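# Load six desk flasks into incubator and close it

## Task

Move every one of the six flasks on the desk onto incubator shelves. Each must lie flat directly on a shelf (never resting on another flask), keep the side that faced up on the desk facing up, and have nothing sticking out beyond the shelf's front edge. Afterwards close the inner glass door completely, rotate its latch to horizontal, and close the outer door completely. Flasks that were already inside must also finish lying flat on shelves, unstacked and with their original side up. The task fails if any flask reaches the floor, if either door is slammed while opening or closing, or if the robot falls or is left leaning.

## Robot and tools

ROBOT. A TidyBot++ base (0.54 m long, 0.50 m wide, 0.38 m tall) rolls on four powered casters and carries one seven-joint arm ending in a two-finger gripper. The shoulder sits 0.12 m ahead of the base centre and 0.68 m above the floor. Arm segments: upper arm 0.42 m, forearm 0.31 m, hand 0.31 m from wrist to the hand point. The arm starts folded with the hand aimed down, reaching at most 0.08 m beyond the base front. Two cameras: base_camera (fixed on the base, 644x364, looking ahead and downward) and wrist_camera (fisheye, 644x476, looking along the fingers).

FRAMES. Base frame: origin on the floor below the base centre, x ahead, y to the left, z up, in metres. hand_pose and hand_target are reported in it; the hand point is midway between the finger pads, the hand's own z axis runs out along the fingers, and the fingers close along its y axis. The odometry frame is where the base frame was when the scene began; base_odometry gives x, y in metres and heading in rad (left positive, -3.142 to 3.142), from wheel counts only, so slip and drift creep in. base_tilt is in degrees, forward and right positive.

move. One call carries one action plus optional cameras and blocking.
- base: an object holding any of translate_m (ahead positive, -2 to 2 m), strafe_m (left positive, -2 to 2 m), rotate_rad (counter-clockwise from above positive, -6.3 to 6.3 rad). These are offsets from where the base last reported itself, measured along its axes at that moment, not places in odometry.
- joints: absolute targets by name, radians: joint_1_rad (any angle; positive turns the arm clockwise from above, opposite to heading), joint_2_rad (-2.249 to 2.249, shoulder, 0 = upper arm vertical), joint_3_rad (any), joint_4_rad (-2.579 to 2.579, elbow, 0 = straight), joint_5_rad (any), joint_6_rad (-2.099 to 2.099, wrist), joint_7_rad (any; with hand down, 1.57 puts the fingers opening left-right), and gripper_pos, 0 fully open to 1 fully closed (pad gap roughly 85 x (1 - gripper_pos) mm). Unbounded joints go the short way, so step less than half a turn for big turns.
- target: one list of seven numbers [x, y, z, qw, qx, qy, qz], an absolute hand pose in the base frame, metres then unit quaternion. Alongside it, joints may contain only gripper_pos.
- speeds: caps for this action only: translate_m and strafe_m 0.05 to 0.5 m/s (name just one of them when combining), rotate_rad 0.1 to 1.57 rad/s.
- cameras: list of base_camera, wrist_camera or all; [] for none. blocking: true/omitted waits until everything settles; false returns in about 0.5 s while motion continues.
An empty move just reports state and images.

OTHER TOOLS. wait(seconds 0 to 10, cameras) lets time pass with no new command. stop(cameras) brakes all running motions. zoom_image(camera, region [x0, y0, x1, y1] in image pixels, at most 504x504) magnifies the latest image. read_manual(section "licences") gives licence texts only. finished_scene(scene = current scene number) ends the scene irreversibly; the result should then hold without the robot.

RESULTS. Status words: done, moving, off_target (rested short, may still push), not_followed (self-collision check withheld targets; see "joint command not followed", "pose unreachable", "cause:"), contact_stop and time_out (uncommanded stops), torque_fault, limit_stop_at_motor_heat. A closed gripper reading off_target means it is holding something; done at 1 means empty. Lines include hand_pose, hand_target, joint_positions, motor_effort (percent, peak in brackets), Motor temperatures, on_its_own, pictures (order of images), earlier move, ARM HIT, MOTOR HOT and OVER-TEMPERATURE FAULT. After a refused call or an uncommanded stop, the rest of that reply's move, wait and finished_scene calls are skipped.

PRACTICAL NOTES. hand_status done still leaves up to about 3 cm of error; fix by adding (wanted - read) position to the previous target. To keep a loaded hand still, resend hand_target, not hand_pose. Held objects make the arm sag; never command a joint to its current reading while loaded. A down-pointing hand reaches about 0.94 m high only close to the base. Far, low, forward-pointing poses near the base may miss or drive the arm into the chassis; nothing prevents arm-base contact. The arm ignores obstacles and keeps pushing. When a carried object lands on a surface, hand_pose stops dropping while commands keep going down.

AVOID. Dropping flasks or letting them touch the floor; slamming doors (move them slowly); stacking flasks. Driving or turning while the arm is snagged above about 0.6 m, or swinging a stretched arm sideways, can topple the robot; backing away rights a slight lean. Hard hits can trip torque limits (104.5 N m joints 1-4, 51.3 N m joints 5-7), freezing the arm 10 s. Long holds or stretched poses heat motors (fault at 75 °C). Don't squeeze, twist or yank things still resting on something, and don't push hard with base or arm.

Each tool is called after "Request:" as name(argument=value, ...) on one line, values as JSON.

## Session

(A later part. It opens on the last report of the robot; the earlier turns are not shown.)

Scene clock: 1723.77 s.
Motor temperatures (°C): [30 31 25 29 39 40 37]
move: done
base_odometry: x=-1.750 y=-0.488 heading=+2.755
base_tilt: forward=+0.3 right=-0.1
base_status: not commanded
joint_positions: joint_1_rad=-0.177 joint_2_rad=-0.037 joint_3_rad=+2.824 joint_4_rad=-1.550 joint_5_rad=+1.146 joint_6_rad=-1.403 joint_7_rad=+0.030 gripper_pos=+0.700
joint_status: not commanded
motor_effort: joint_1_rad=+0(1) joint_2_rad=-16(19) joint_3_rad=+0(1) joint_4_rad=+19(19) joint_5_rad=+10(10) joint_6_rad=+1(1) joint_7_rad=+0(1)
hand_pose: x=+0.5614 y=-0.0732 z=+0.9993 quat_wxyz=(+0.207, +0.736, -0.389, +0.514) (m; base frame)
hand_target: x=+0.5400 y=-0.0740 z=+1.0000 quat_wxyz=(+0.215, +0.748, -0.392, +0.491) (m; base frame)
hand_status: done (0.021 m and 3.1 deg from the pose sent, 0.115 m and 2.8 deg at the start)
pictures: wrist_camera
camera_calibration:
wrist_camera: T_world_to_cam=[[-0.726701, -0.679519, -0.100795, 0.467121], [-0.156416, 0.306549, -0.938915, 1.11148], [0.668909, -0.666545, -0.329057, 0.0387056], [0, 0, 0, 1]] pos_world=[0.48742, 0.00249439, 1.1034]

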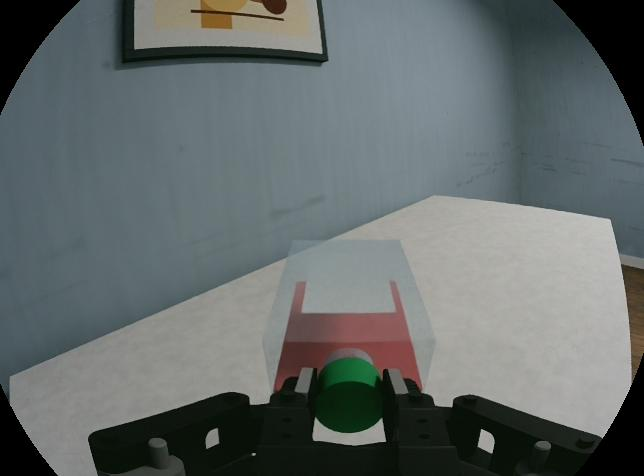

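Request:
move(base={"translate_m": -0.55}, cameras=[])

Request:
move(target=[0.564, -0.015, 0.996, 0.02, 0.850, 0.016, 0.526], base={"strafe_m": -1.05})

Scene clock: 1729.07 s.
Motor temperatures (°C): [30 31 25 29 39 40 37]
move: done
base_odometry: x=-1.240 y=-0.695 heading=+2.756
base_tilt: forward=+0.2 right=-0.2
base_status: done
joint_positions: joint_1_rad=-0.174 joint_2_rad=-0.051 joint_3_rad=+2.821 joint_4_rad=-1.549 joint_5_rad=+1.146 joint_6_rad=-1.408 joint_7_rad=+0.031 gripper_pos=+0.700
joint_status: not commanded
motor_effort: joint_1_rad=+0(1) joint_2_rad=-16(21) joint_3_rad=+0(1) joint_4_rad=+19(19) joint_5_rad=+9(10) joint_6_rad=+1(2) joint_7_rad=+0(1)
hand_pose: x=+0.5557 y=-0.0750 z=+1.0052 quat_wxyz=(+0.206, +0.732, -0.392, +0.518) (m; base frame)
hand_target: x=+0.5400 y=-0.0740 z=+1.0000 quat_wxyz=(+0.215, +0.748, -0.392, +0.491) (m; base frame)
hand_status: not commanded
pictures: none
No camera images: "cameras" was empty.

Scene clock: 1732.40 s.
Motor temperatures (°C): [30 31 25 29 39 40 37]
move: done
base_odometry: x=-0.845 y=+0.278 heading=+2.756
base_tilt: forward=+0.3 right=-0.2
base_status: done
joint_positions: joint_1_rad=-0.039 joint_2_rad=-0.323 joint_3_rad=+3.176 joint_4_rad=-1.729 joint_5_rad=+0.083 joint_6_rad=-0.704 joint_7_rad=+1.570 gripper_pos=+0.700
joint_status: not commanded
motor_effort: joint_1_rad=+0(3) joint_2_rad=-9(17) joint_3_rad=+0(2) joint_4_rad=+22(23) joint_5_rad=+1(10) joint_6_rad=+8(8) joint_7_rad=+0(1)
hand_pose: x=+0.5632 y=-0.0157 z=+0.9733 quat_wxyz=(+0.033, +0.869, +0.014, +0.493) (m; base frame)
hand_target: x=+0.5640 y=-0.0150 z=+0.9960 quat_wxyz=(+0.020, +0.850, +0.016, +0.526) (m; base frame)
hand_status: done (0.023 m and 4.6 deg from the pose sent, 0.061 m and 53.6 deg at the start)
pictures: base_camera, wrist_camera
camera_calibration:
wrist_camera: T_world_to_cam=[[0.0804545, -0.99543, 0.051433, -0.102773], [-0.467194, -0.083241, -0.880228, 1.18145], [0.880487, 0.0467891, -0.471756, 0.0982008], [0, 0, 0, 1]] pos_world=[0.473771, -0.00855279, 1.09156]

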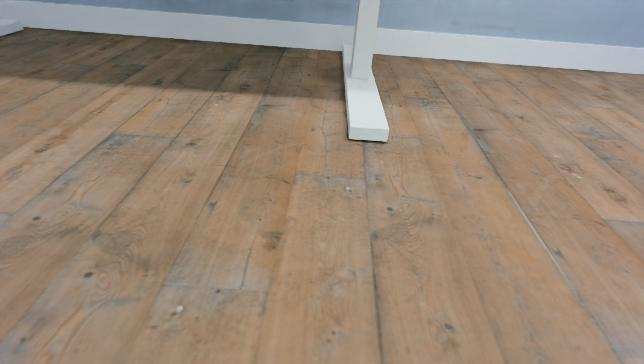

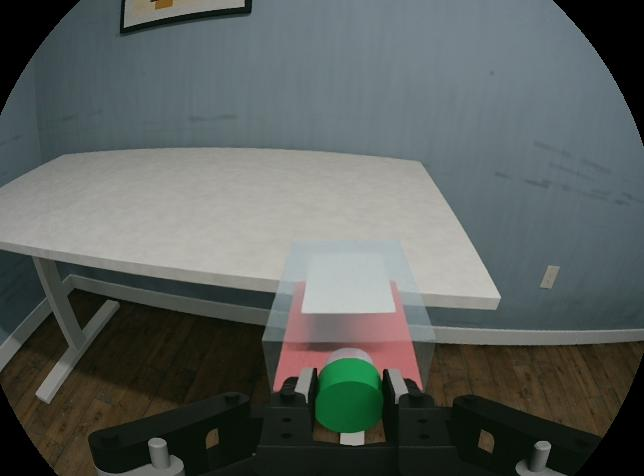

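Request:
move(base={"translate_m": -0.908, "strafe_m": -0.148, "rotate_rad": -1.572}, speeds={"rotate_rad": 0.6}, target=[0.564, -0.005, 1.005, -0.018, 0.836, -0.009, 0.547])

Scene clock: 1742.07 s.
Motor temperatures (°C): [30 30 25 29 38 40 37]
move: done
base_odometry: x=+0.052 y=+0.073 heading=+1.183
base_tilt: forward=+0.3 right=-0.1
base_status: done
joint_positions: joint_1_rad=-0.046 joint_2_rad=-0.339 joint_3_rad=+3.195 joint_4_rad=-1.758 joint_5_rad=+0.017 joint_6_rad=-0.638 joint_7_rad=+1.571 gripper_pos=+0.700
joint_status: not commanded
motor_effort: joint_1_rad=+0(2) joint_2_rad=-9(15) joint_3_rad=+0(3) joint_4_rad=+23(24) joint_5_rad=+0(2) joint_6_rad=+8(8) joint_7_rad=+0(1)
hand_pose: x=+0.5658 y=-0.0092 z=+0.9805 quat_wxyz=(+0.001, +0.857, -0.003, +0.516) (m; base frame)
hand_target: x=+0.5640 y=-0.0050 z=+1.0050 quat_wxyz=(-0.018, +0.837, -0.009, +0.547) (m; base frame)
hand_status: done (0.025 m and 4.9 deg from the pose sent, 0.033 m and 9.7 deg at the start)
pictures: base_camera, wrist_camera
camera_calibration:
wrist_camera: T_world_to_cam=[[0.0814635, -0.996562, -0.0150954, -0.0322958], [-0.420441, -0.0206287, -0.907085, 1.19004], [0.903655, 0.0802411, -0.420676, 0.0360447], [0, 0, 0, 1]] pos_world=[0.470401, -0.010528, 1.09414]

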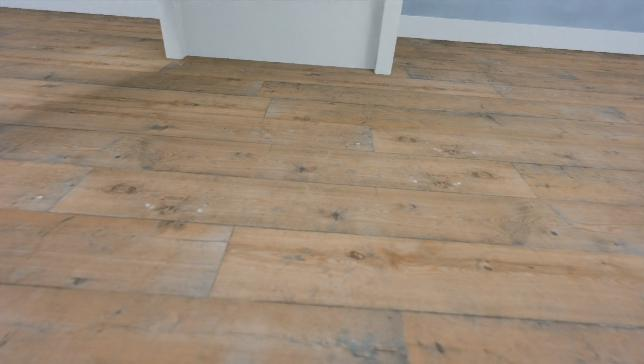

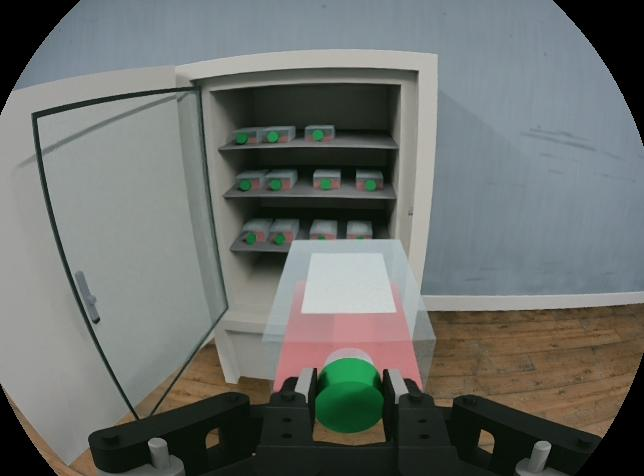

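Request:
move(target=[0.600, -0.005, 1.045, -0.025, 0.838, -0.012, 0.544], base={"translate_m": 0.5}, speeds={"translate_m": 0.25})

Scene clock: 1748.23 s.
Motor temperatures (°C): [30 30 25 29 38 40 37]
move: done
base_odometry: x=+0.241 y=+0.536 heading=+1.182
base_tilt: forward=+0.2 right=-0.1
base_status: done
joint_positions: joint_1_rad=-0.046 joint_2_rad=-0.258 joint_3_rad=+3.196 joint_4_rad=-1.587 joint_5_rad=-0.002 joint_6_rad=-0.641 joint_7_rad=+1.571 gripper_pos=+0.700
joint_status: not commanded
motor_effort: joint_1_rad=+0(1) joint_2_rad=-12(15) joint_3_rad=+0(2) joint_4_rad=+23(24) joint_5_rad=+0(1) joint_6_rad=+8(9) joint_7_rad=+0(1)
hand_pose: x=+0.6044 y=-0.0067 z=+1.0429 quat_wxyz=(-0.005, +0.833, -0.007, +0.553) (m; base frame)
hand_target: x=+0.6000 y=-0.0050 z=+1.0450 quat_wxyz=(-0.025, +0.838, -0.012, +0.544) (m; base frame)
hand_status: done (0.005 m and 2.6 deg from the pose sent, 0.073 m and 5.0 deg at the start)
pictures: base_camera, wrist_camera
camera_calibration:
wrist_camera: T_world_to_cam=[[0.0829893, -0.996291, -0.0227319, -0.0249419], [-0.339721, -0.00683924, -0.940501, 1.24908], [0.936858, 0.0857741, -0.339029, -0.0779674], [0, 0, 0, 1]] pos_world=[0.499452, -0.00961911, 1.14776]

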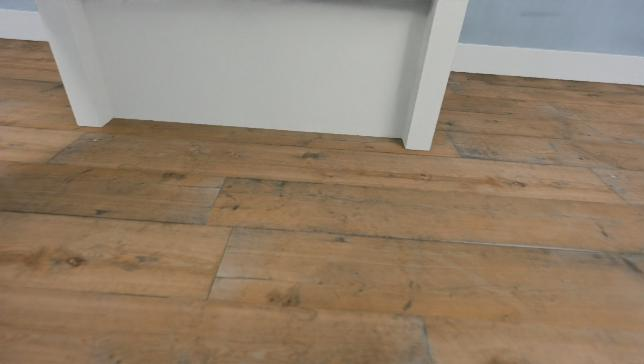

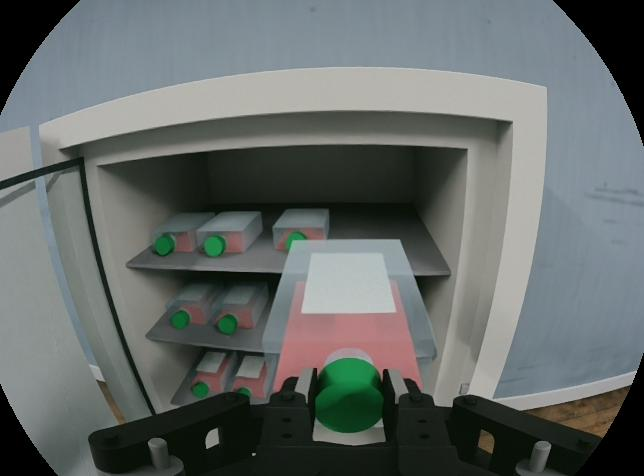

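Request:
move(target=[0.645, -0.005, 1.018, -0.025, 0.841, -0.012, 0.540], base={"translate_m": 0.10}, speeds={"translate_m": 0.12}, cameras=["wrist_camera"])

Scene clock: 1753.23 s.
Motor temperatures (°C): [30 30 25 29 38 40 37]
move: done
base_odometry: x=+0.279 y=+0.629 heading=+1.182
base_tilt: forward=+0.3 right=-0.1
base_status: done
joint_positions: joint_1_rad=-0.046 joint_2_rad=-0.156 joint_3_rad=+3.197 joint_4_rad=-1.587 joint_5_rad=-0.032 joint_6_rad=-0.626 joint_7_rad=+1.579 gripper_pos=+0.700
joint_status: not commanded
motor_effort: joint_1_rad=+0(1) joint_2_rad=-15(19) joint_3_rad=-1(1) joint_4_rad=+23(25) joint_5_rad=+0(1) joint_6_rad=+8(9) joint_7_rad=+0(1)
hand_pose: x=+0.6408 y=-0.0002 z=+0.9963 quat_wxyz=(-0.014, +0.856, -0.009, +0.516) (m; base frame)
hand_target: x=+0.6450 y=-0.0050 z=+1.0180 quat_wxyz=(-0.025, +0.841, -0.012, +0.540) (m; base frame)
hand_status: done (0.023 m and 3.5 deg from the pose sent, 0.048 m and 2.9 deg at the start)
pictures: wrist_camera
camera_calibration:
wrist_camera: T_world_to_cam=[[0.0881364, -0.99499, -0.0471962, -0.00146181], [-0.419064, 0.00594612, -0.907937, 1.23602], [0.903669, 0.0998006, -0.41644, -0.030032], [0, 0, 0, 1]] pos_world=[0.54524, -0.00580681, 1.10965]

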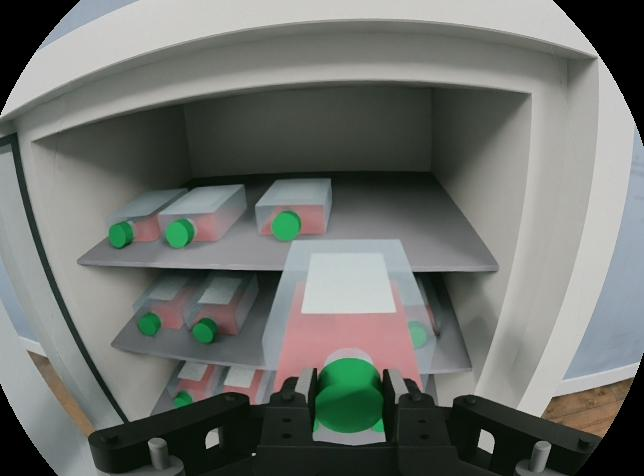

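Request:
move(base={"translate_m": 0.23, "strafe_m": -0.008}, speeds={"translate_m": 0.1}, cameras=["wrist_camera"])

Request:
move(target=[0.645, -0.005, 0.998, -0.025, 0.841, -0.012, 0.540], cameras=["wrist_camera"])

Scene clock: 1759.17 s.
Motor temperatures (°C): [30 30 25 29 38 40 37]
move: done
base_odometry: x=+0.374 y=+0.839 heading=+1.182
base_tilt: forward=+0.3 right=-0.1
base_status: done
joint_positions: joint_1_rad=-0.046 joint_2_rad=-0.155 joint_3_rad=+3.198 joint_4_rad=-1.587 joint_5_rad=-0.033 joint_6_rad=-0.626 joint_7_rad=+1.579 gripper_pos=+0.700
joint_status: not commanded
motor_effort: joint_1_rad=+0(1) joint_2_rad=-16(18) joint_3_rad=+0(1) joint_4_rad=+23(24) joint_5_rad=+0(1) joint_6_rad=+8(9) joint_7_rad=+0(1)
hand_pose: x=+0.6412 y=-0.0003 z=+0.9956 quat_wxyz=(-0.014, +0.857, -0.009, +0.516) (m; base frame)
hand_target: x=+0.6450 y=-0.0050 z=+1.0180 quat_wxyz=(-0.025, +0.841, -0.012, +0.540) (m; base frame)
hand_status: not commanded
pictures: wrist_camera
camera_calibration:
wrist_camera: T_world_to_cam=[[0.0876561, -0.994994, -0.0479843, -0.000600327], [-0.420232, 0.00673846, -0.907392, 1.23585], [0.903173, 0.099703, -0.417537, -0.0292743], [0, 0, 0, 1]] pos_world=[0.545837, -0.00600632, 1.10915]

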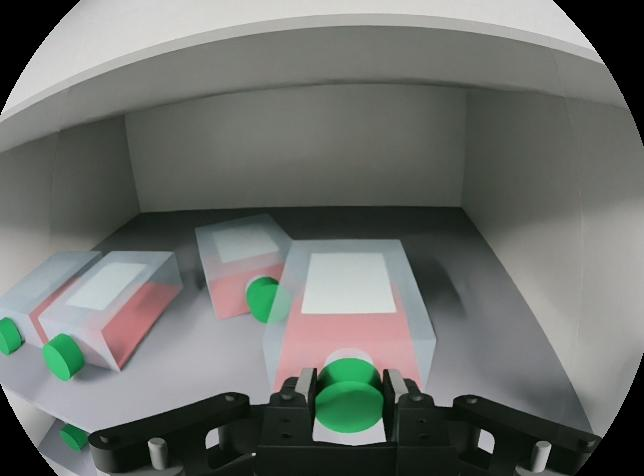

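Scene clock: 1760.13 s.
Motor temperatures (°C): [30 30 25 29 38 40 37]
move: done
base_odometry: x=+0.374 y=+0.839 heading=+1.182
base_tilt: forward=+0.3 right=-0.1
base_status: not commanded
joint_positions: joint_1_rad=-0.046 joint_2_rad=-0.155 joint_3_rad=+3.204 joint_4_rad=-1.640 joint_5_rad=-0.039 joint_6_rad=-0.580 joint_7_rad=+1.586 gripper_pos=+0.700
joint_status: not commanded
motor_effort: joint_1_rad=+0(1) joint_2_rad=-14(16) joint_3_rad=-1(1) joint_4_rad=+21(23) joint_5_rad=+0(1) joint_6_rad=+7(8) joint_7_rad=+0(1)
hand_pose: x=+0.6420 y=-0.0030 z=+0.9773 quat_wxyz=(-0.014, +0.858, -0.011, +0.513) (m; base frame)
hand_target: x=+0.6450 y=-0.0050 z=+0.9980 quat_wxyz=(-0.025, +0.841, -0.012, +0.540) (m; base frame)
hand_status: done (0.021 m and 3.9 deg from the pose sent, 0.006 m and 3.5 deg at the start)
pictures: wrist_camera
camera_calibration:
wrist_camera: T_world_to_cam=[[0.0835598, -0.995281, -0.0493319, -0.000355677], [-0.426307, 0.00904294, -0.904534, 1.22065], [0.900711, 0.0966132, -0.423539, -0.029876], [0, 0, 0, 1]] pos_world=[0.54731, -0.00850583, 1.09145]

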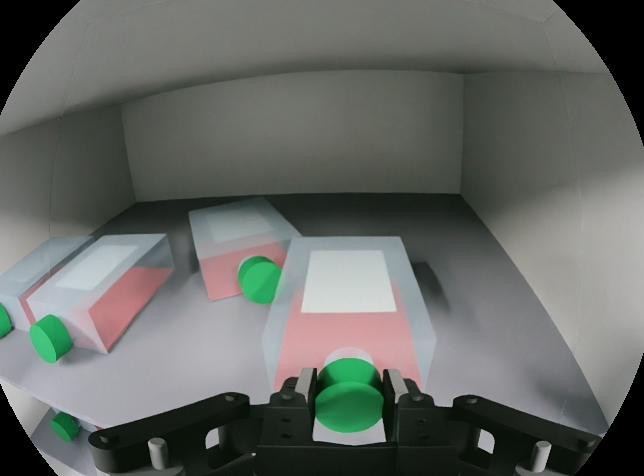

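Request:
move(base={"strafe_m": -0.055}, speeds={"strafe_m": 0.08}, cameras=["wrist_camera"])

Scene clock: 1768.63 s.
Motor temperatures (°C): [30 30 25 29 38 40 37]
move: done
base_odometry: x=+0.425 y=+0.818 heading=+1.182
base_tilt: forward=+0.4 right=-0.2
base_status: done
joint_positions: joint_1_rad=-0.046 joint_2_rad=-0.155 joint_3_rad=+3.210 joint_4_rad=-1.640 joint_5_rad=-0.041 joint_6_rad=-0.580 joint_7_rad=+1.586 gripper_pos=+0.700
joint_status: not commanded
motor_effort: joint_1_rad=+0(2) joint_2_rad=-14(16) joint_3_rad=-1(3) joint_4_rad=+22(23) joint_5_rad=+0(1) joint_6_rad=+7(7) joint_7_rad=+0(0)
hand_pose: x=+0.6421 y=-0.0059 z=+0.9773 quat_wxyz=(-0.014, +0.858, -0.014, +0.513) (m; base frame)
hand_target: x=+0.6450 y=-0.0050 z=+0.9980 quat_wxyz=(-0.025, +0.841, -0.012, +0.540) (m; base frame)
hand_status: not commanded
pictures: wrist_camera
camera_calibration:
wrist_camera: T_world_to_cam=[[0.0781165, -0.99555, -0.0527122, 0.00371841], [-0.426124, 0.0144578, -0.904549, 1.22066], [0.901286, 0.0931222, -0.423098, -0.0305297], [0, 0, 0, 1]] pos_world=[0.547378, -0.0111032, 1.09143]

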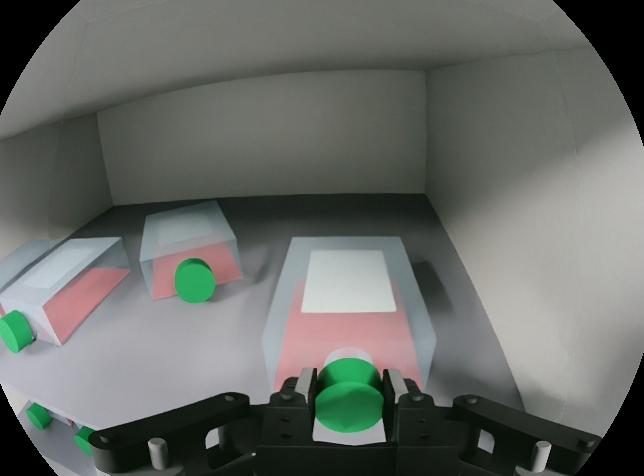

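Request:
zoom_image(camera="wrist_camera", region=[0, 300, 220, 476])

Scaled by 2.291.

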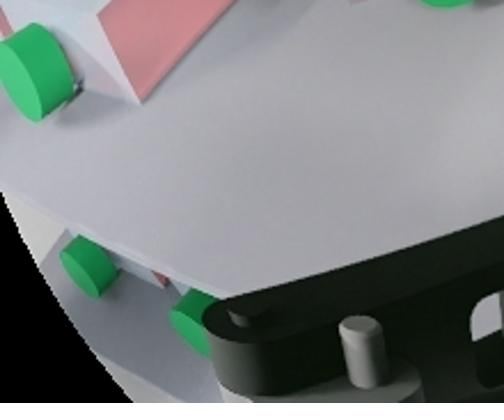

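Request:
move(base={"translate_m": 0.045}, speeds={"translate_m": 0.06}, cameras=[])

Request:
move(target=[0.645, -0.005, 0.984, -0.025, 0.846, -0.012, 0.532], cameras=["wrist_camera"])

Request:
move(target=[0.645, -0.005, 0.970, -0.025, 0.852, -0.012, 0.523], cameras=["wrist_camera"])

Scene clock: 1778.17 s.
Motor temperatures (°C): [30 30 25 29 38 40 37]
move: done
base_odometry: x=+0.442 y=+0.860 heading=+1.182
base_tilt: forward=+0.3 right=-0.1
base_status: done
joint_positions: joint_1_rad=-0.046 joint_2_rad=-0.157 joint_3_rad=+3.210 joint_4_rad=-1.640 joint_5_rad=-0.041 joint_6_rad=-0.580 joint_7_rad=+1.586 gripper_pos=+0.700
joint_status: not commanded
motor_effort: joint_1_rad=+0(1) joint_2_rad=-15(18) joint_3_rad=+0(1) joint_4_rad=+22(23) joint_5_rad=+0(1) joint_6_rad=+8(8) joint_7_rad=+0(0)
hand_pose: x=+0.6416 y=-0.0059 z=+0.9783 quat_wxyz=(-0.014, +0.858, -0.014, +0.514) (m; base frame)
hand_target: x=+0.6450 y=-0.0050 z=+0.9980 quat_wxyz=(-0.025, +0.841, -0.012, +0.540) (m; base frame)
hand_status: not commanded
pictures: none
No camera images: "cameras" was empty.

Scene clock: 1778.80 s.
Motor temperatures (°C): [30 30 25 29 38 40 37]
move: done
base_odometry: x=+0.442 y=+0.860 heading=+1.182
base_tilt: forward=+0.3 right=-0.1
base_status: not commanded
joint_positions: joint_1_rad=-0.046 joint_2_rad=-0.157 joint_3_rad=+3.210 joint_4_rad=-1.654 joint_5_rad=-0.042 joint_6_rad=-0.564 joint_7_rad=+1.592 gripper_pos=+0.700
joint_status: not commanded
motor_effort: joint_1_rad=+0(0) joint_2_rad=-14(15) joint_3_rad=-1(2) joint_4_rad=+21(22) joint_5_rad=+0(0) joint_6_rad=+6(8) joint_7_rad=+0(1)
hand_pose: x=+0.6422 y=-0.0058 z=+0.9748 quat_wxyz=(-0.013, +0.857, -0.012, +0.515) (m; base frame)
hand_target: x=+0.6450 y=-0.0050 z=+0.9840 quat_wxyz=(-0.025, +0.846, -0.012, +0.532) (m; base frame)
hand_status: done (0.010 m and 2.7 deg from the pose sent, 0.007 m and 2.8 deg at the start)
pictures: wrist_camera
camera_calibration:
wrist_camera: T_world_to_cam=[[0.0803854, -0.995575, -0.0486782, -0.00184436], [-0.422027, 0.0102486, -0.906525, 1.21766], [0.903012, 0.0934149, -0.419336, -0.0364982], [0, 0, 0, 1]] pos_world=[0.546994, -0.010906, 1.08845]

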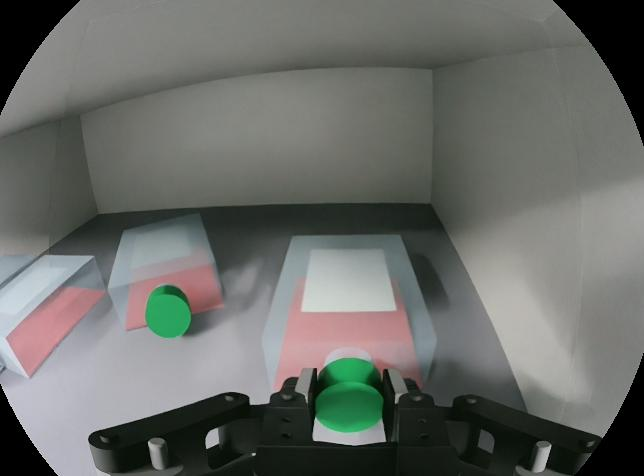

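Scene clock: 1779.37 s.
Motor temperatures (°C): [30 30 25 29 38 40 37]
move: done
base_odometry: x=+0.442 y=+0.860 heading=+1.182
base_tilt: forward=+0.2 right=-0.2
base_status: not commanded
joint_positions: joint_1_rad=-0.046 joint_2_rad=-0.158 joint_3_rad=+3.210 joint_4_rad=-1.661 joint_5_rad=-0.043 joint_6_rad=-0.552 joint_7_rad=+1.597 gripper_pos=+0.700
joint_status: not commanded
motor_effort: joint_1_rad=+0(0) joint_2_rad=-12(14) joint_3_rad=+0(1) joint_4_rad=+20(21) joint_5_rad=+0(0) joint_6_rad=+6(7) joint_7_rad=-1(1)
hand_pose: x=+0.6428 y=-0.0058 z=+0.9737 quat_wxyz=(-0.012, +0.856, -0.010, +0.517) (m; base frame)
hand_target: x=+0.6450 y=-0.0050 z=+0.9700 quat_wxyz=(-0.025, +0.852, -0.012, +0.523) (m; base frame)
hand_status: done (0.004 m and 1.8 deg from the pose sent, 0.006 m and 1.8 deg at the start)
pictures: wrist_camera
camera_calibration:
wrist_camera: T_world_to_cam=[[0.0826602, -0.995583, -0.0445265, -0.00738717], [-0.417783, 0.00594579, -0.908527, 1.21618], [0.904779, 0.0937015, -0.415446, -0.0424415], [0, 0, 0, 1]] pos_world=[0.547109, -0.0106088, 1.08697]

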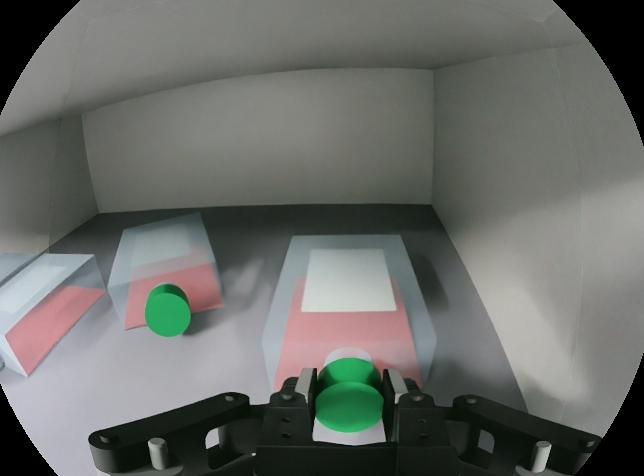

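Request:
move(target=[0.645, -0.005, 0.958, -0.025, 0.862, -0.012, 0.506], cameras=["wrist_camera"])

Request:
move(target=[0.645, -0.005, 0.950, -0.024, 0.873, -0.012, 0.487], cameras=["wrist_camera"])

Scene clock: 1781.40 s.
Motor temperatures (°C): [30 30 25 29 38 40 37]
move: done
base_odometry: x=+0.442 y=+0.860 heading=+1.182
base_tilt: forward=+0.3 right=-0.1
base_status: not commanded
joint_positions: joint_1_rad=-0.046 joint_2_rad=-0.158 joint_3_rad=+3.210 joint_4_rad=-1.661 joint_5_rad=-0.044 joint_6_rad=-0.552 joint_7_rad=+1.597 gripper_pos=+0.700
joint_status: not commanded
motor_effort: joint_1_rad=+0(0) joint_2_rad=-12(13) joint_3_rad=-1(1) joint_4_rad=+18(20) joint_5_rad=+0(1) joint_6_rad=+5(6) joint_7_rad=-1(1)
hand_pose: x=+0.6429 y=-0.0059 z=+0.9736 quat_wxyz=(-0.012, +0.856, -0.011, +0.517) (m; base frame)
hand_target: x=+0.6450 y=-0.0050 z=+0.9580 quat_wxyz=(-0.025, +0.862, -0.012, +0.506) (m; base frame)
hand_status: done (0.016 m and 2.1 deg from the pose sent, 0.016 m and 2.1 deg at the start)
pictures: wrist_camera
camera_calibration:
wrist_camera: T_world_to_cam=[[0.0824964, -0.995579, -0.0449037, -0.00699124], [-0.417853, 0.00635147, -0.908493, 1.21609], [0.904762, 0.0937105, -0.415481, -0.0424255], [0, 0, 0, 1]] pos_world=[0.547108, -0.0107086, 1.08687]

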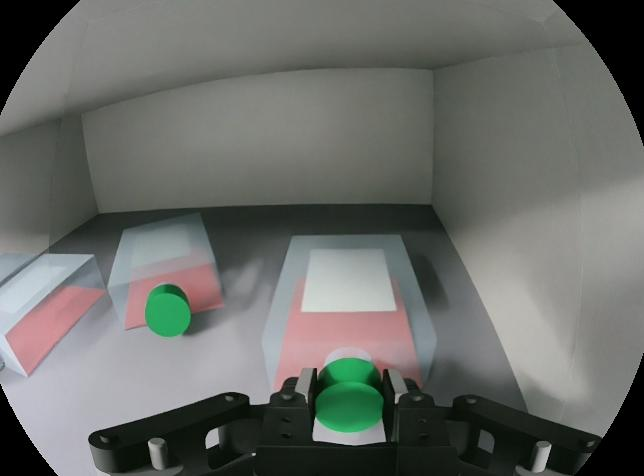

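Scene clock: 1782.00 s.
Motor temperatures (°C): [30 30 25 29 38 40 37]
move: done
base_odometry: x=+0.442 y=+0.860 heading=+1.182
base_tilt: forward=+0.3 right=-0.1
base_status: not commanded
joint_positions: joint_1_rad=-0.045 joint_2_rad=-0.154 joint_3_rad=+3.210 joint_4_rad=-1.650 joint_5_rad=-0.044 joint_6_rad=-0.568 joint_7_rad=+1.597 gripper_pos=+0.700
joint_status: not commanded
motor_effort: joint_1_rad=+0(1) joint_2_rad=-13(13) joint_3_rad=+0(1) joint_4_rad=+20(20) joint_5_rad=+0(0) joint_6_rad=+5(6) joint_7_rad=+0(1)
hand_pose: x=+0.6430 y=-0.0061 z=+0.9738 quat_wxyz=(-0.012, +0.858, -0.011, +0.513) (m; base frame)
hand_target: x=+0.6450 y=-0.0050 z=+0.9500 quat_wxyz=(-0.024, +0.873, -0.012, +0.487) (m; base frame)
hand_status: done (0.024 m and 3.7 deg from the pose sent, 0.024 m and 4.2 deg at the start)
pictures: wrist_camera
camera_calibration:
wrist_camera: T_world_to_cam=[[0.082043, -0.99559, -0.0454938, -0.00635364], [-0.425829, 0.00625318, -0.904782, 1.21783], [0.901076, 0.0936036, -0.423438, -0.032395], [0, 0, 0, 1]] pos_world=[0.548301, -0.0109087, 1.08787]

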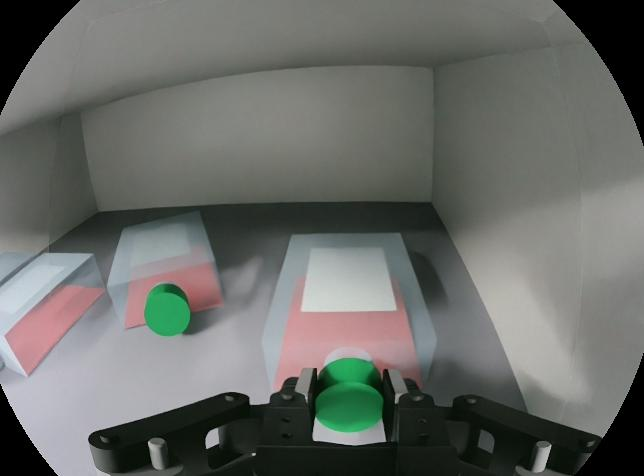

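Request:
move(cameras=["wrist_camera","base_camera"])

Scene clock: 1791.80 s.
Motor temperatures (°C): [30 30 25 29 38 40 37]
base_odometry: x=+0.442 y=+0.860 heading=+1.182
base_tilt: forward=+0.2 right=-0.2
base_status: not commanded
joint_positions: joint_1_rad=-0.045 joint_2_rad=-0.154 joint_3_rad=+3.210 joint_4_rad=-1.650 joint_5_rad=-0.044 joint_6_rad=-0.568 joint_7_rad=+1.597 gripper_pos=+0.700
joint_status: not commanded
motor_effort: joint_1_rad=+0(1) joint_2_rad=-13(13) joint_3_rad=+0(1) joint_4_rad=+20(20) joint_5_rad=+0(0) joint_6_rad=+6(6) joint_7_rad=+0(1)
hand_pose: x=+0.6430 y=-0.0061 z=+0.9738 quat_wxyz=(-0.012, +0.858, -0.011, +0.513) (m; base frame)
hand_target: x=+0.6450 y=-0.0050 z=+0.9500 quat_wxyz=(-0.024, +0.873, -0.012, +0.487) (m; base frame)
hand_status: done (0.024 m and 3.7 deg from the pose sent, 0.024 m and 4.2 deg at the start)
pictures: base_camera, wrist_camera
camera_calibration:
wrist_camera: T_world_to_cam=[[0.082043, -0.99559, -0.0454938, -0.00635364], [-0.425829, 0.00625318, -0.904782, 1.21783], [0.901076, 0.0936036, -0.423438, -0.032395], [0, 0, 0, 1]] pos_world=[0.548301, -0.0109087, 1.08787]

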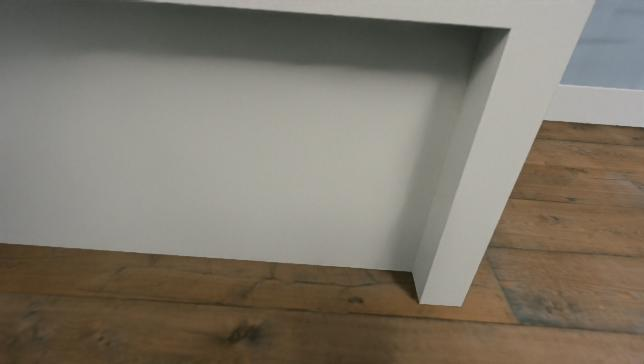

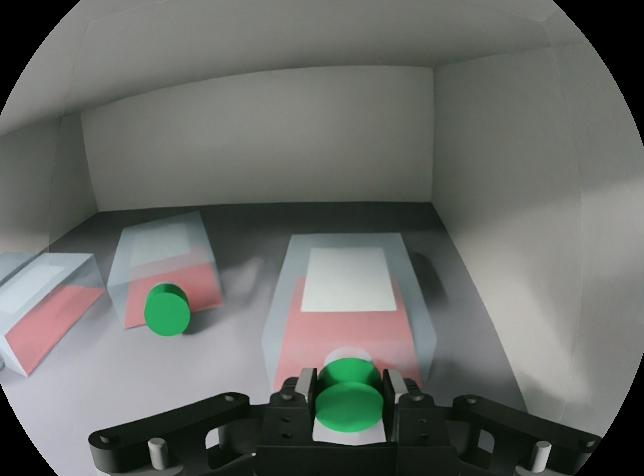

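Request:
move(target=[0.645, -0.005, 0.944, -0.023, 0.878, -0.012, 0.478], cameras=["wrist_camera"])

Scene clock: 1793.73 s.
Motor temperatures (°C): [30 30 25 29 38 40 37]
move: done
base_odometry: x=+0.442 y=+0.860 heading=+1.182
base_tilt: forward=+0.2 right=-0.2
base_status: not commanded
joint_positions: joint_1_rad=-0.044 joint_2_rad=-0.153 joint_3_rad=+3.210 joint_4_rad=-1.648 joint_5_rad=-0.044 joint_6_rad=-0.570 joint_7_rad=+1.597 gripper_pos=+0.700
joint_status: not commanded
motor_effort: joint_1_rad=+1(1) joint_2_rad=-12(13) joint_3_rad=+1(1) joint_4_rad=+19(20) joint_5_rad=+0(1) joint_6_rad=+5(6) joint_7_rad=+0(0)
hand_pose: x=+0.6434 y=-0.0063 z=+0.9738 quat_wxyz=(-0.011, +0.859, -0.011, +0.512) (m; base frame)
hand_target: x=+0.6450 y=-0.0050 z=+0.9440 quat_wxyz=(-0.023, +0.878, -0.012, +0.478) (m; base frame)
hand_status: done (0.030 m and 4.7 deg from the pose sent, 0.030 m and 4.8 deg at the start)
pictures: wrist_camera
camera_calibration:
wrist_camera: T_world_to_cam=[[0.0814341, -0.995635, -0.0455906, -0.00614536], [-0.427224, 0.00645699, -0.904123, 1.21828], [0.900471, 0.0931038, -0.424834, -0.030893], [0, 0, 0, 1]] pos_world=[0.548797, -0.0111087, 1.08807]

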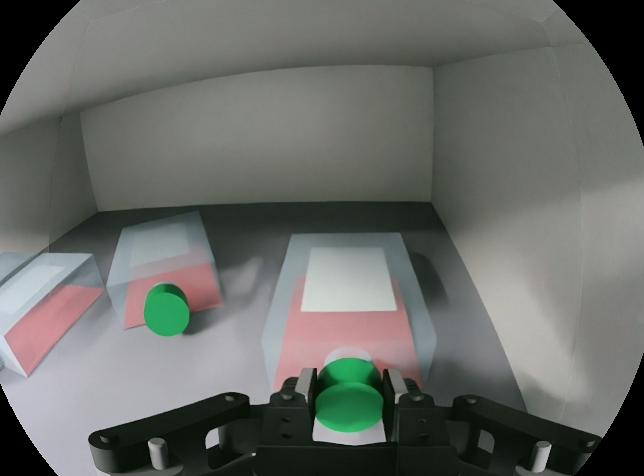

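Contact is confirmed. Release.

Request:
move(joints={"gripper_pos": 0.62}, cameras=["wrist_camera"])

Request:
move(joints={"gripper_pos": 0.45}, cameras=["wrist_camera"])

Scene clock: 1795.97 s.
Motor temperatures (°C): [30 30 25 29 38 40 37]
move: done
base_odometry: x=+0.442 y=+0.860 heading=+1.182
base_tilt: forward=+0.2 right=-0.1
base_status: not commanded
joint_positions: joint_1_rad=-0.041 joint_2_rad=-0.135 joint_3_rad=+3.210 joint_4_rad=-1.648 joint_5_rad=-0.044 joint_6_rad=-0.574 joint_7_rad=+1.597 gripper_pos=+0.620
joint_status: all done
motor_effort: joint_1_rad=+0(1) joint_2_rad=-16(16) joint_3_rad=+0(2) joint_4_rad=+21(23) joint_5_rad=+0(1) joint_6_rad=+7(8) joint_7_rad=+0(1)
hand_pose: x=+0.6477 y=-0.0077 z=+0.9635 quat_wxyz=(-0.010, +0.864, -0.012, +0.503) (m; base frame)
hand_target: x=+0.6450 y=-0.0050 z=+0.9440 quat_wxyz=(-0.023, +0.878, -0.012, +0.478) (m; base frame)
hand_status: not commanded
pictures: wrist_camera
camera_calibration:
wrist_camera: T_world_to_cam=[[0.0775779, -0.995898, -0.0465661, -0.00487826], [-0.446477, 0.00705802, -0.894767, 1.21428], [0.891426, 0.0902049, -0.444098, -0.0146276], [0, 0, 0, 1]] pos_world=[0.555565, -0.0121092, 1.07977]

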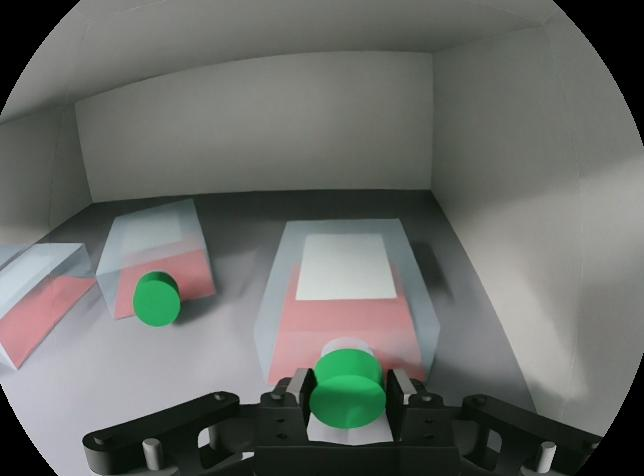

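Scene clock: 1796.57 s.
Motor temperatures (°C): [30 30 25 29 38 40 37]
move: done
base_odometry: x=+0.442 y=+0.860 heading=+1.182
base_tilt: forward=+0.2 right=-0.2
base_status: not commanded
joint_positions: joint_1_rad=-0.041 joint_2_rad=-0.135 joint_3_rad=+3.210 joint_4_rad=-1.648 joint_5_rad=-0.044 joint_6_rad=-0.574 joint_7_rad=+1.597 gripper_pos=+0.450
joint_status: all done
motor_effort: joint_1_rad=+0(1) joint_2_rad=-16(16) joint_3_rad=+0(2) joint_4_rad=+22(22) joint_5_rad=+0(1) joint_6_rad=+7(7) joint_7_rad=+0(0)
hand_pose: x=+0.6477 y=-0.0077 z=+0.9635 quat_wxyz=(-0.010, +0.864, -0.012, +0.503) (m; base frame)
hand_target: x=+0.6450 y=-0.0050 z=+0.9440 quat_wxyz=(-0.023, +0.878, -0.012, +0.478) (m; base frame)
hand_status: not commanded
pictures: wrist_camera
camera_calibration:
wrist_camera: T_world_to_cam=[[0.0775779, -0.995898, -0.0465661, -0.00487826], [-0.446477, 0.00705802, -0.894767, 1.21428], [0.891426, 0.0902049, -0.444098, -0.0146276], [0, 0, 0, 1]] pos_world=[0.555565, -0.0121092, 1.07977]

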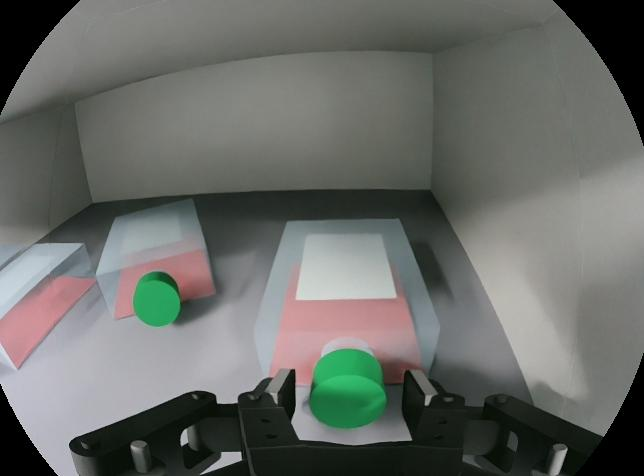

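Request:
move(base={"translate_m": -0.3}, speeds={"translate_m": 0.2})

Scene clock: 1799.90 s.
Motor temperatures (°C): [30 30 25 29 38 40 37]
move: done
base_odometry: x=+0.328 y=+0.582 heading=+1.182
base_tilt: forward=+0.3 right=-0.1
base_status: done
joint_positions: joint_1_rad=-0.039 joint_2_rad=-0.125 joint_3_rad=+3.210 joint_4_rad=-1.648 joint_5_rad=-0.044 joint_6_rad=-0.575 joint_7_rad=+1.597 gripper_pos=+0.450
joint_status: not commanded
motor_effort: joint_1_rad=+0(2) joint_2_rad=-15(20) joint_3_rad=+0(2) joint_4_rad=+22(23) joint_5_rad=+0(1) joint_6_rad=+7(8) joint_7_rad=+0(1)
hand_pose: x=+0.6503 y=-0.0090 z=+0.9581 quat_wxyz=(-0.009, +0.867, -0.013, +0.499) (m; base frame)
hand_target: x=+0.6450 y=-0.0050 z=+0.9440 quat_wxyz=(-0.023, +0.878, -0.012, +0.478) (m; base frame)
hand_status: not commanded
pictures: base_camera, wrist_camera
camera_calibration:
wrist_camera: T_world_to_cam=[[0.0744033, -0.996113, -0.0471468, -0.00407895], [-0.455983, 0.00806308, -0.889952, 1.2121], [0.886873, 0.0877134, -0.453611, -0.0071499], [0, 0, 0, 1]] pos_world=[0.559341, -0.0132092, 1.07528]

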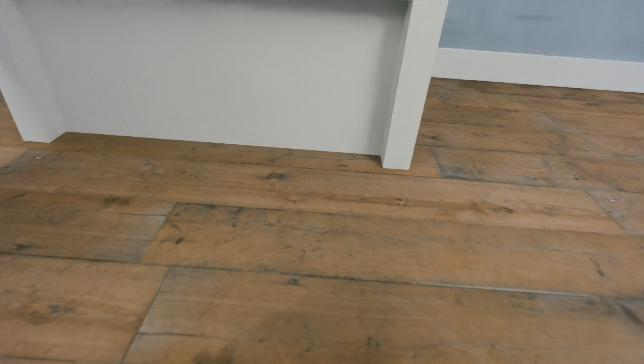

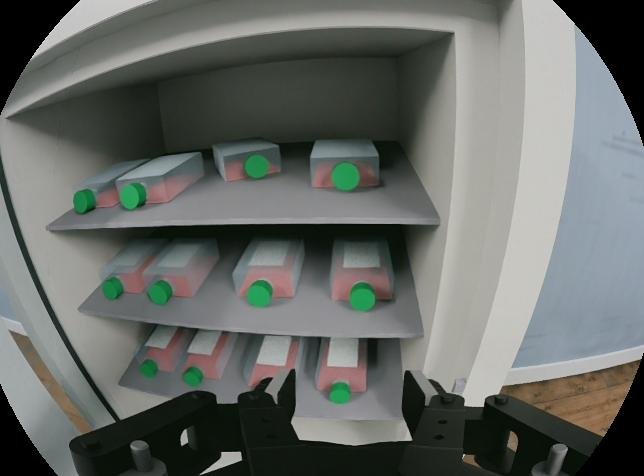

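Request:
zoom_image(camera="wrist_camera", region=[40, 100, 480, 430])

Scaled by 1.145.

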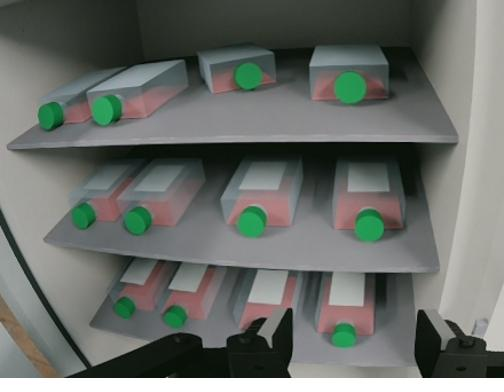

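Request:
move(base={"translate_m": -0.35}, speeds={"translate_m": 0.3}, cameras=["wrist_camera"])

Request:
move(joints={"joint_1_rad": -0.044, "joint_2_rad": -0.315, "joint_3_rad": 3.18, "joint_4_rad": -2.4, "joint_5_rad": 0.047, "joint_6_rad": 0.6, "joint_7_rad": 1.584, "gripper_pos": 1.0})

Scene clock: 1820.30 s.
Motor temperatures (°C): [30 30 25 29 38 40 37]
move: done
base_odometry: x=+0.196 y=+0.258 heading=+1.182
base_tilt: forward=+0.3 right=-0.1
base_status: done
joint_positions: joint_1_rad=-0.039 joint_2_rad=-0.120 joint_3_rad=+3.210 joint_4_rad=-1.648 joint_5_rad=-0.044 joint_6_rad=-0.575 joint_7_rad=+1.597 gripper_pos=+0.450
joint_status: not commanded
motor_effort: joint_1_rad=+0(1) joint_2_rad=-16(19) joint_3_rad=+0(1) joint_4_rad=+22(23) joint_5_rad=+1(1) joint_6_rad=+7(8) joint_7_rad=+0(1)
hand_pose: x=+0.6516 y=-0.0090 z=+0.9554 quat_wxyz=(-0.009, +0.868, -0.013, +0.497) (m; base frame)
hand_target: x=+0.6450 y=-0.0050 z=+0.9440 quat_wxyz=(-0.023, +0.878, -0.012, +0.478) (m; base frame)
hand_status: not commanded
pictures: wrist_camera
camera_calibration:
wrist_camera: T_world_to_cam=[[0.0741248, -0.996123, -0.0473756, -0.0038299], [-0.460362, 0.00796169, -0.887695, 1.21109], [0.884631, 0.0876102, -0.457987, -0.00397273], [0, 0, 0, 1]] pos_world=[0.561337, -0.0131093, 1.07308]

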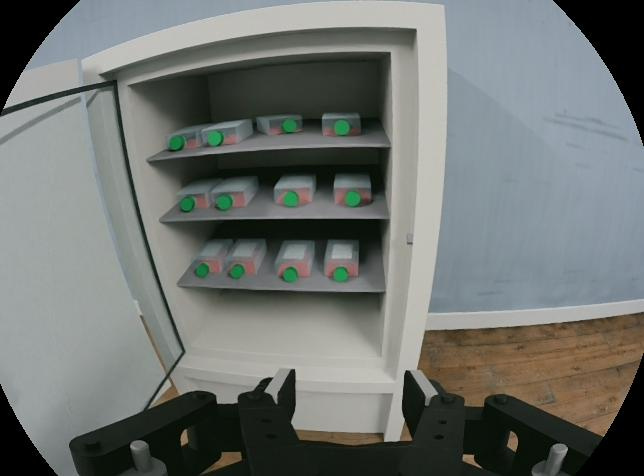

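Scene clock: 1822.73 s.
Motor temperatures (°C): [30 30 25 29 38 40 37]
move: done
base_odometry: x=+0.196 y=+0.258 heading=+1.182
base_tilt: forward=+0.3 right=-0.1
base_status: not commanded
joint_positions: joint_1_rad=-0.039 joint_2_rad=-0.290 joint_3_rad=+3.203 joint_4_rad=-2.388 joint_5_rad=-0.026 joint_6_rad=+0.544 joint_7_rad=+1.597 gripper_pos=+0.999
joint_status: all done
motor_effort: joint_1_rad=+0(2) joint_2_rad=-8(17) joint_3_rad=-1(1) joint_4_rad=+20(23) joint_5_rad=+0(2) joint_6_rad=+8(9) joint_7_rad=+0(1)
hand_pose: x=+0.5823 y=-0.0168 z=+0.9318 quat_wxyz=(+0.007, +0.701, -0.017, +0.713) (m; base frame)
hand_target: x=+0.5728 y=+0.0098 z=+0.9539 quat_wxyz=(+0.003, +0.676, +0.025, +0.737) (m; base frame)
hand_status: not commanded
pictures: base_camera, wrist_camera
camera_calibration:
wrist_camera: T_world_to_cam=[[0.050259, -0.998598, 0.0166306, -0.053405], [0.0681908, -0.0131817, -0.997585, 0.952514], [0.996406, 0.0512717, 0.0674326, -0.507998], [0, 0, 0, 1]] pos_world=[0.443903, -0.0147285, 0.985357]

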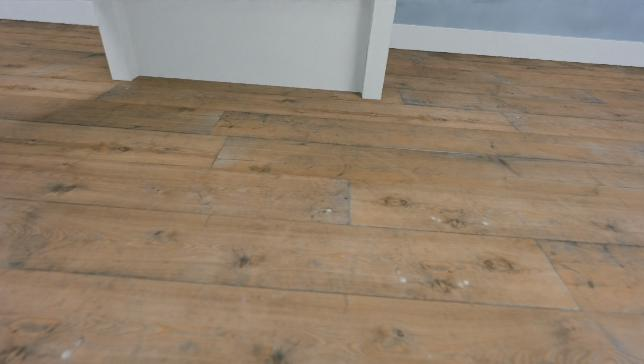

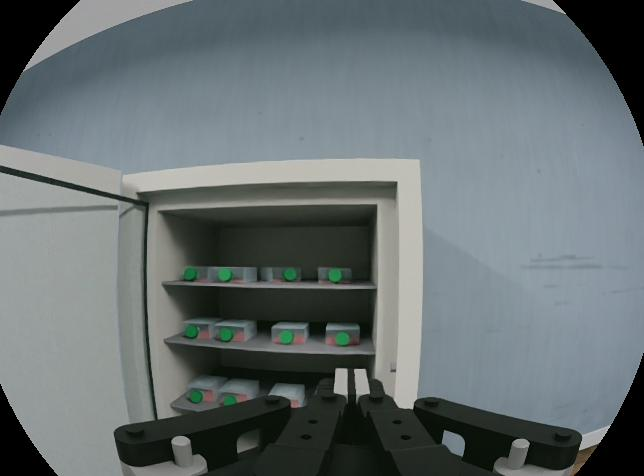

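Request:
move(joints={"joint_1_rad": -1.4, "joint_7_rad": 1.584})

Scene clock: 1841.53 s.
Motor temperatures (°C): [30 30 25 29 38 40 37]
move: done
base_odometry: x=+0.196 y=+0.258 heading=+1.182
base_tilt: forward=+0.1 right=-0.1
base_status: not commanded
joint_positions: joint_1_rad=-1.383 joint_2_rad=-0.290 joint_3_rad=+3.198 joint_4_rad=-2.388 joint_5_rad=-0.024 joint_6_rad=+0.547 joint_7_rad=+1.597 gripper_pos=+0.999
joint_status: all done
motor_effort: joint_1_rad=+0(2) joint_2_rad=-8(9) joint_3_rad=+0(1) joint_4_rad=+21(21) joint_5_rad=+1(1) joint_6_rad=+8(9) joint_7_rad=+0(1)
hand_pose: x=+0.2365 y=+0.4483 z=+0.9326 quat_wxyz=(-0.439, +0.557, +0.425, +0.562) (m; base frame)
hand_target: x=+0.2062 y=+0.4455 z=+0.9539 quat_wxyz=(-0.459, +0.510, +0.444, +0.576) (m; base frame)
hand_status: not commanded
pictures: base_camera, wrist_camera
camera_calibration:
wrist_camera: T_world_to_cam=[[0.98535, -0.169384, 0.0198767, -0.167494], [0.0313888, 0.0655601, -0.997355, 0.956203], [0.167633, 0.983367, 0.0699164, -0.411531], [0, 0, 0, 1]] pos_world=[0.204012, 0.313627, 0.985776]

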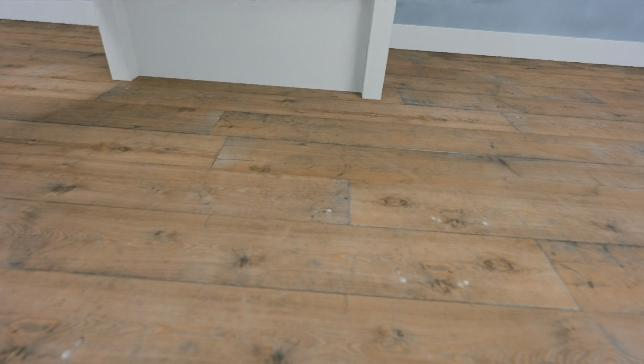

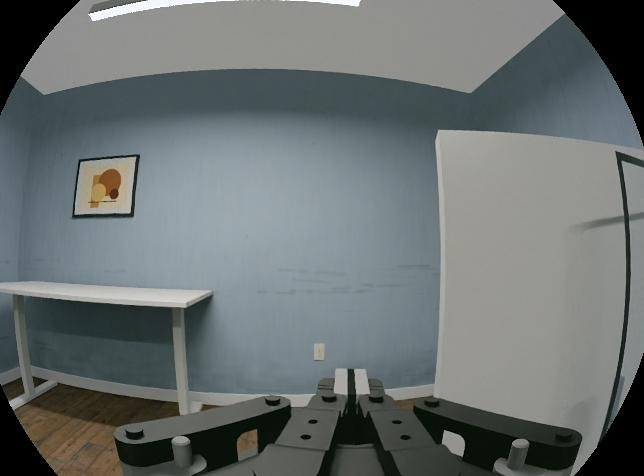

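Request:
move(base={"translate_m": -0.18, "strafe_m": 0.5}, speeds={"translate_m": 0.3}, cameras=[])

Request:
move(joints={"joint_1_rad": -0.044, "joint_7_rad": 0.02})

Scene clock: 1848.47 s.
Motor temperatures (°C): [30 30 25 29 38 40 37]
move: done
base_odometry: x=-0.335 y=+0.281 heading=+1.182
base_tilt: forward=+0.2 right=-0.2
base_status: done
joint_positions: joint_1_rad=-1.384 joint_2_rad=-0.297 joint_3_rad=+3.198 joint_4_rad=-2.390 joint_5_rad=-0.024 joint_6_rad=+0.548 joint_7_rad=+1.597 gripper_pos=+0.999
joint_status: not commanded
motor_effort: joint_1_rad=+0(1) joint_2_rad=-9(10) joint_3_rad=-1(2) joint_4_rad=+20(21) joint_5_rad=+0(1) joint_6_rad=+8(9) joint_7_rad=+0(1)
hand_pose: x=+0.2355 y=+0.4464 z=+0.9353 quat_wxyz=(-0.441, +0.554, +0.424, +0.564) (m; base frame)
hand_target: x=+0.2062 y=+0.4455 z=+0.9539 quat_wxyz=(-0.459, +0.510, +0.444, +0.576) (m; base frame)
hand_status: not commanded
pictures: none
No camera images: "cameras" was empty.

Scene clock: 1851.47 s.
Motor temperatures (°C): [30 30 25 29 38 40 37]
move: done
base_odometry: x=-0.335 y=+0.281 heading=+1.182
base_tilt: forward=+0.2 right=-0.1
base_status: not commanded
joint_positions: joint_1_rad=-0.061 joint_2_rad=-0.297 joint_3_rad=+3.198 joint_4_rad=-2.390 joint_5_rad=-0.024 joint_6_rad=+0.548 joint_7_rad=+0.086 gripper_pos=+0.999
joint_status: all done
motor_effort: joint_1_rad=+0(2) joint_2_rad=-9(9) joint_3_rad=+0(2) joint_4_rad=+20(21) joint_5_rad=+1(1) joint_6_rad=+8(9) joint_7_rad=+0(1)
hand_pose: x=+0.5804 y=-0.0032 z=+0.9353 quat_wxyz=(-0.492, +0.504, -0.483, +0.520) (m; base frame)
hand_target: x=+0.5728 y=+0.0098 z=+0.9539 quat_wxyz=(-0.517, +0.497, -0.458, +0.525) (m; base frame)
hand_status: not commanded
pictures: base_camera, wrist_camera
camera_calibration:
wrist_camera: T_world_to_cam=[[0.10947, -0.0783284, -0.990899, 0.871163], [0.0601736, 0.995584, -0.0720511, 0.0986337], [0.992167, -0.0517385, 0.1137, -0.548139], [0, 0, 0, 1]] pos_world=[0.442543, -0.0583212, 0.932665]

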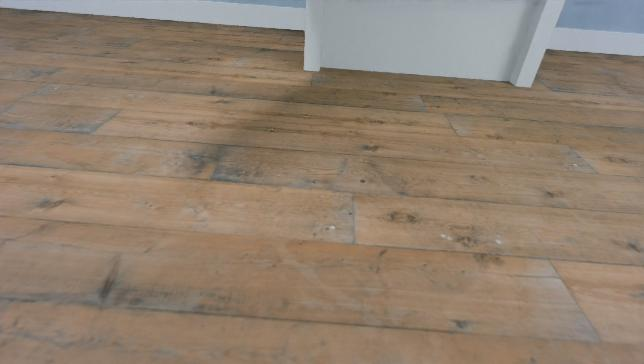

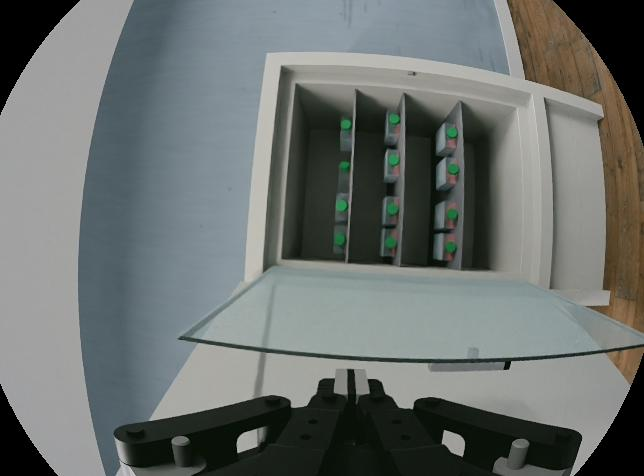

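Request:
move(base={"strafe_m": 0.2}, speeds={"strafe_m": 0.2}, cameras=["wrist_camera"])

Scene clock: 1861.17 s.
Motor temperatures (°C): [30 30 25 29 38 40 37]
move: done
base_odometry: x=-0.521 y=+0.356 heading=+1.183
base_tilt: forward=+0.3 right=-0.2
base_status: done
joint_positions: joint_1_rad=-0.058 joint_2_rad=-0.297 joint_3_rad=+3.195 joint_4_rad=-2.390 joint_5_rad=-0.023 joint_6_rad=+0.548 joint_7_rad=+0.084 gripper_pos=+0.999
joint_status: not commanded
motor_effort: joint_1_rad=+0(1) joint_2_rad=-8(9) joint_3_rad=+0(2) joint_4_rad=+20(21) joint_5_rad=+1(1) joint_6_rad=+8(9) joint_7_rad=+0(1)
hand_pose: x=+0.5803 y=-0.0028 z=+0.9355 quat_wxyz=(-0.493, +0.504, -0.483, +0.520) (m; base frame)
hand_target: x=+0.5728 y=+0.0098 z=+0.9539 quat_wxyz=(-0.517, +0.497, -0.458, +0.525) (m; base frame)
hand_status: not commanded
pictures: wrist_camera
camera_calibration:
wrist_camera: T_world_to_cam=[[0.110019, -0.0781865, -0.990849, 0.871005], [0.0595987, 0.995626, -0.0719458, 0.0985002], [0.992141, -0.0511379, 0.114198, -0.548555], [0, 0, 0, 1]] pos_world=[0.442546, -0.0580205, 0.932765]

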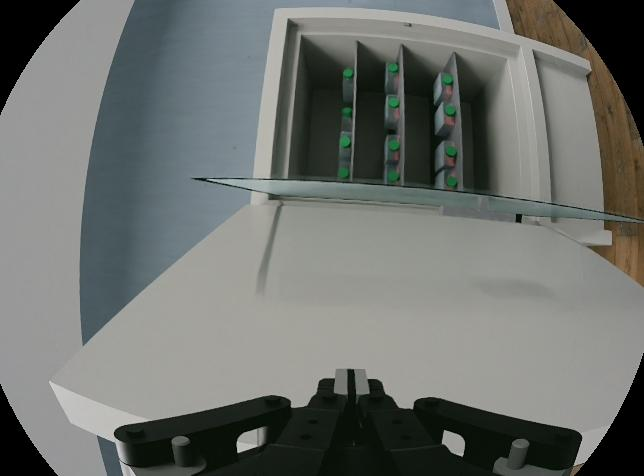

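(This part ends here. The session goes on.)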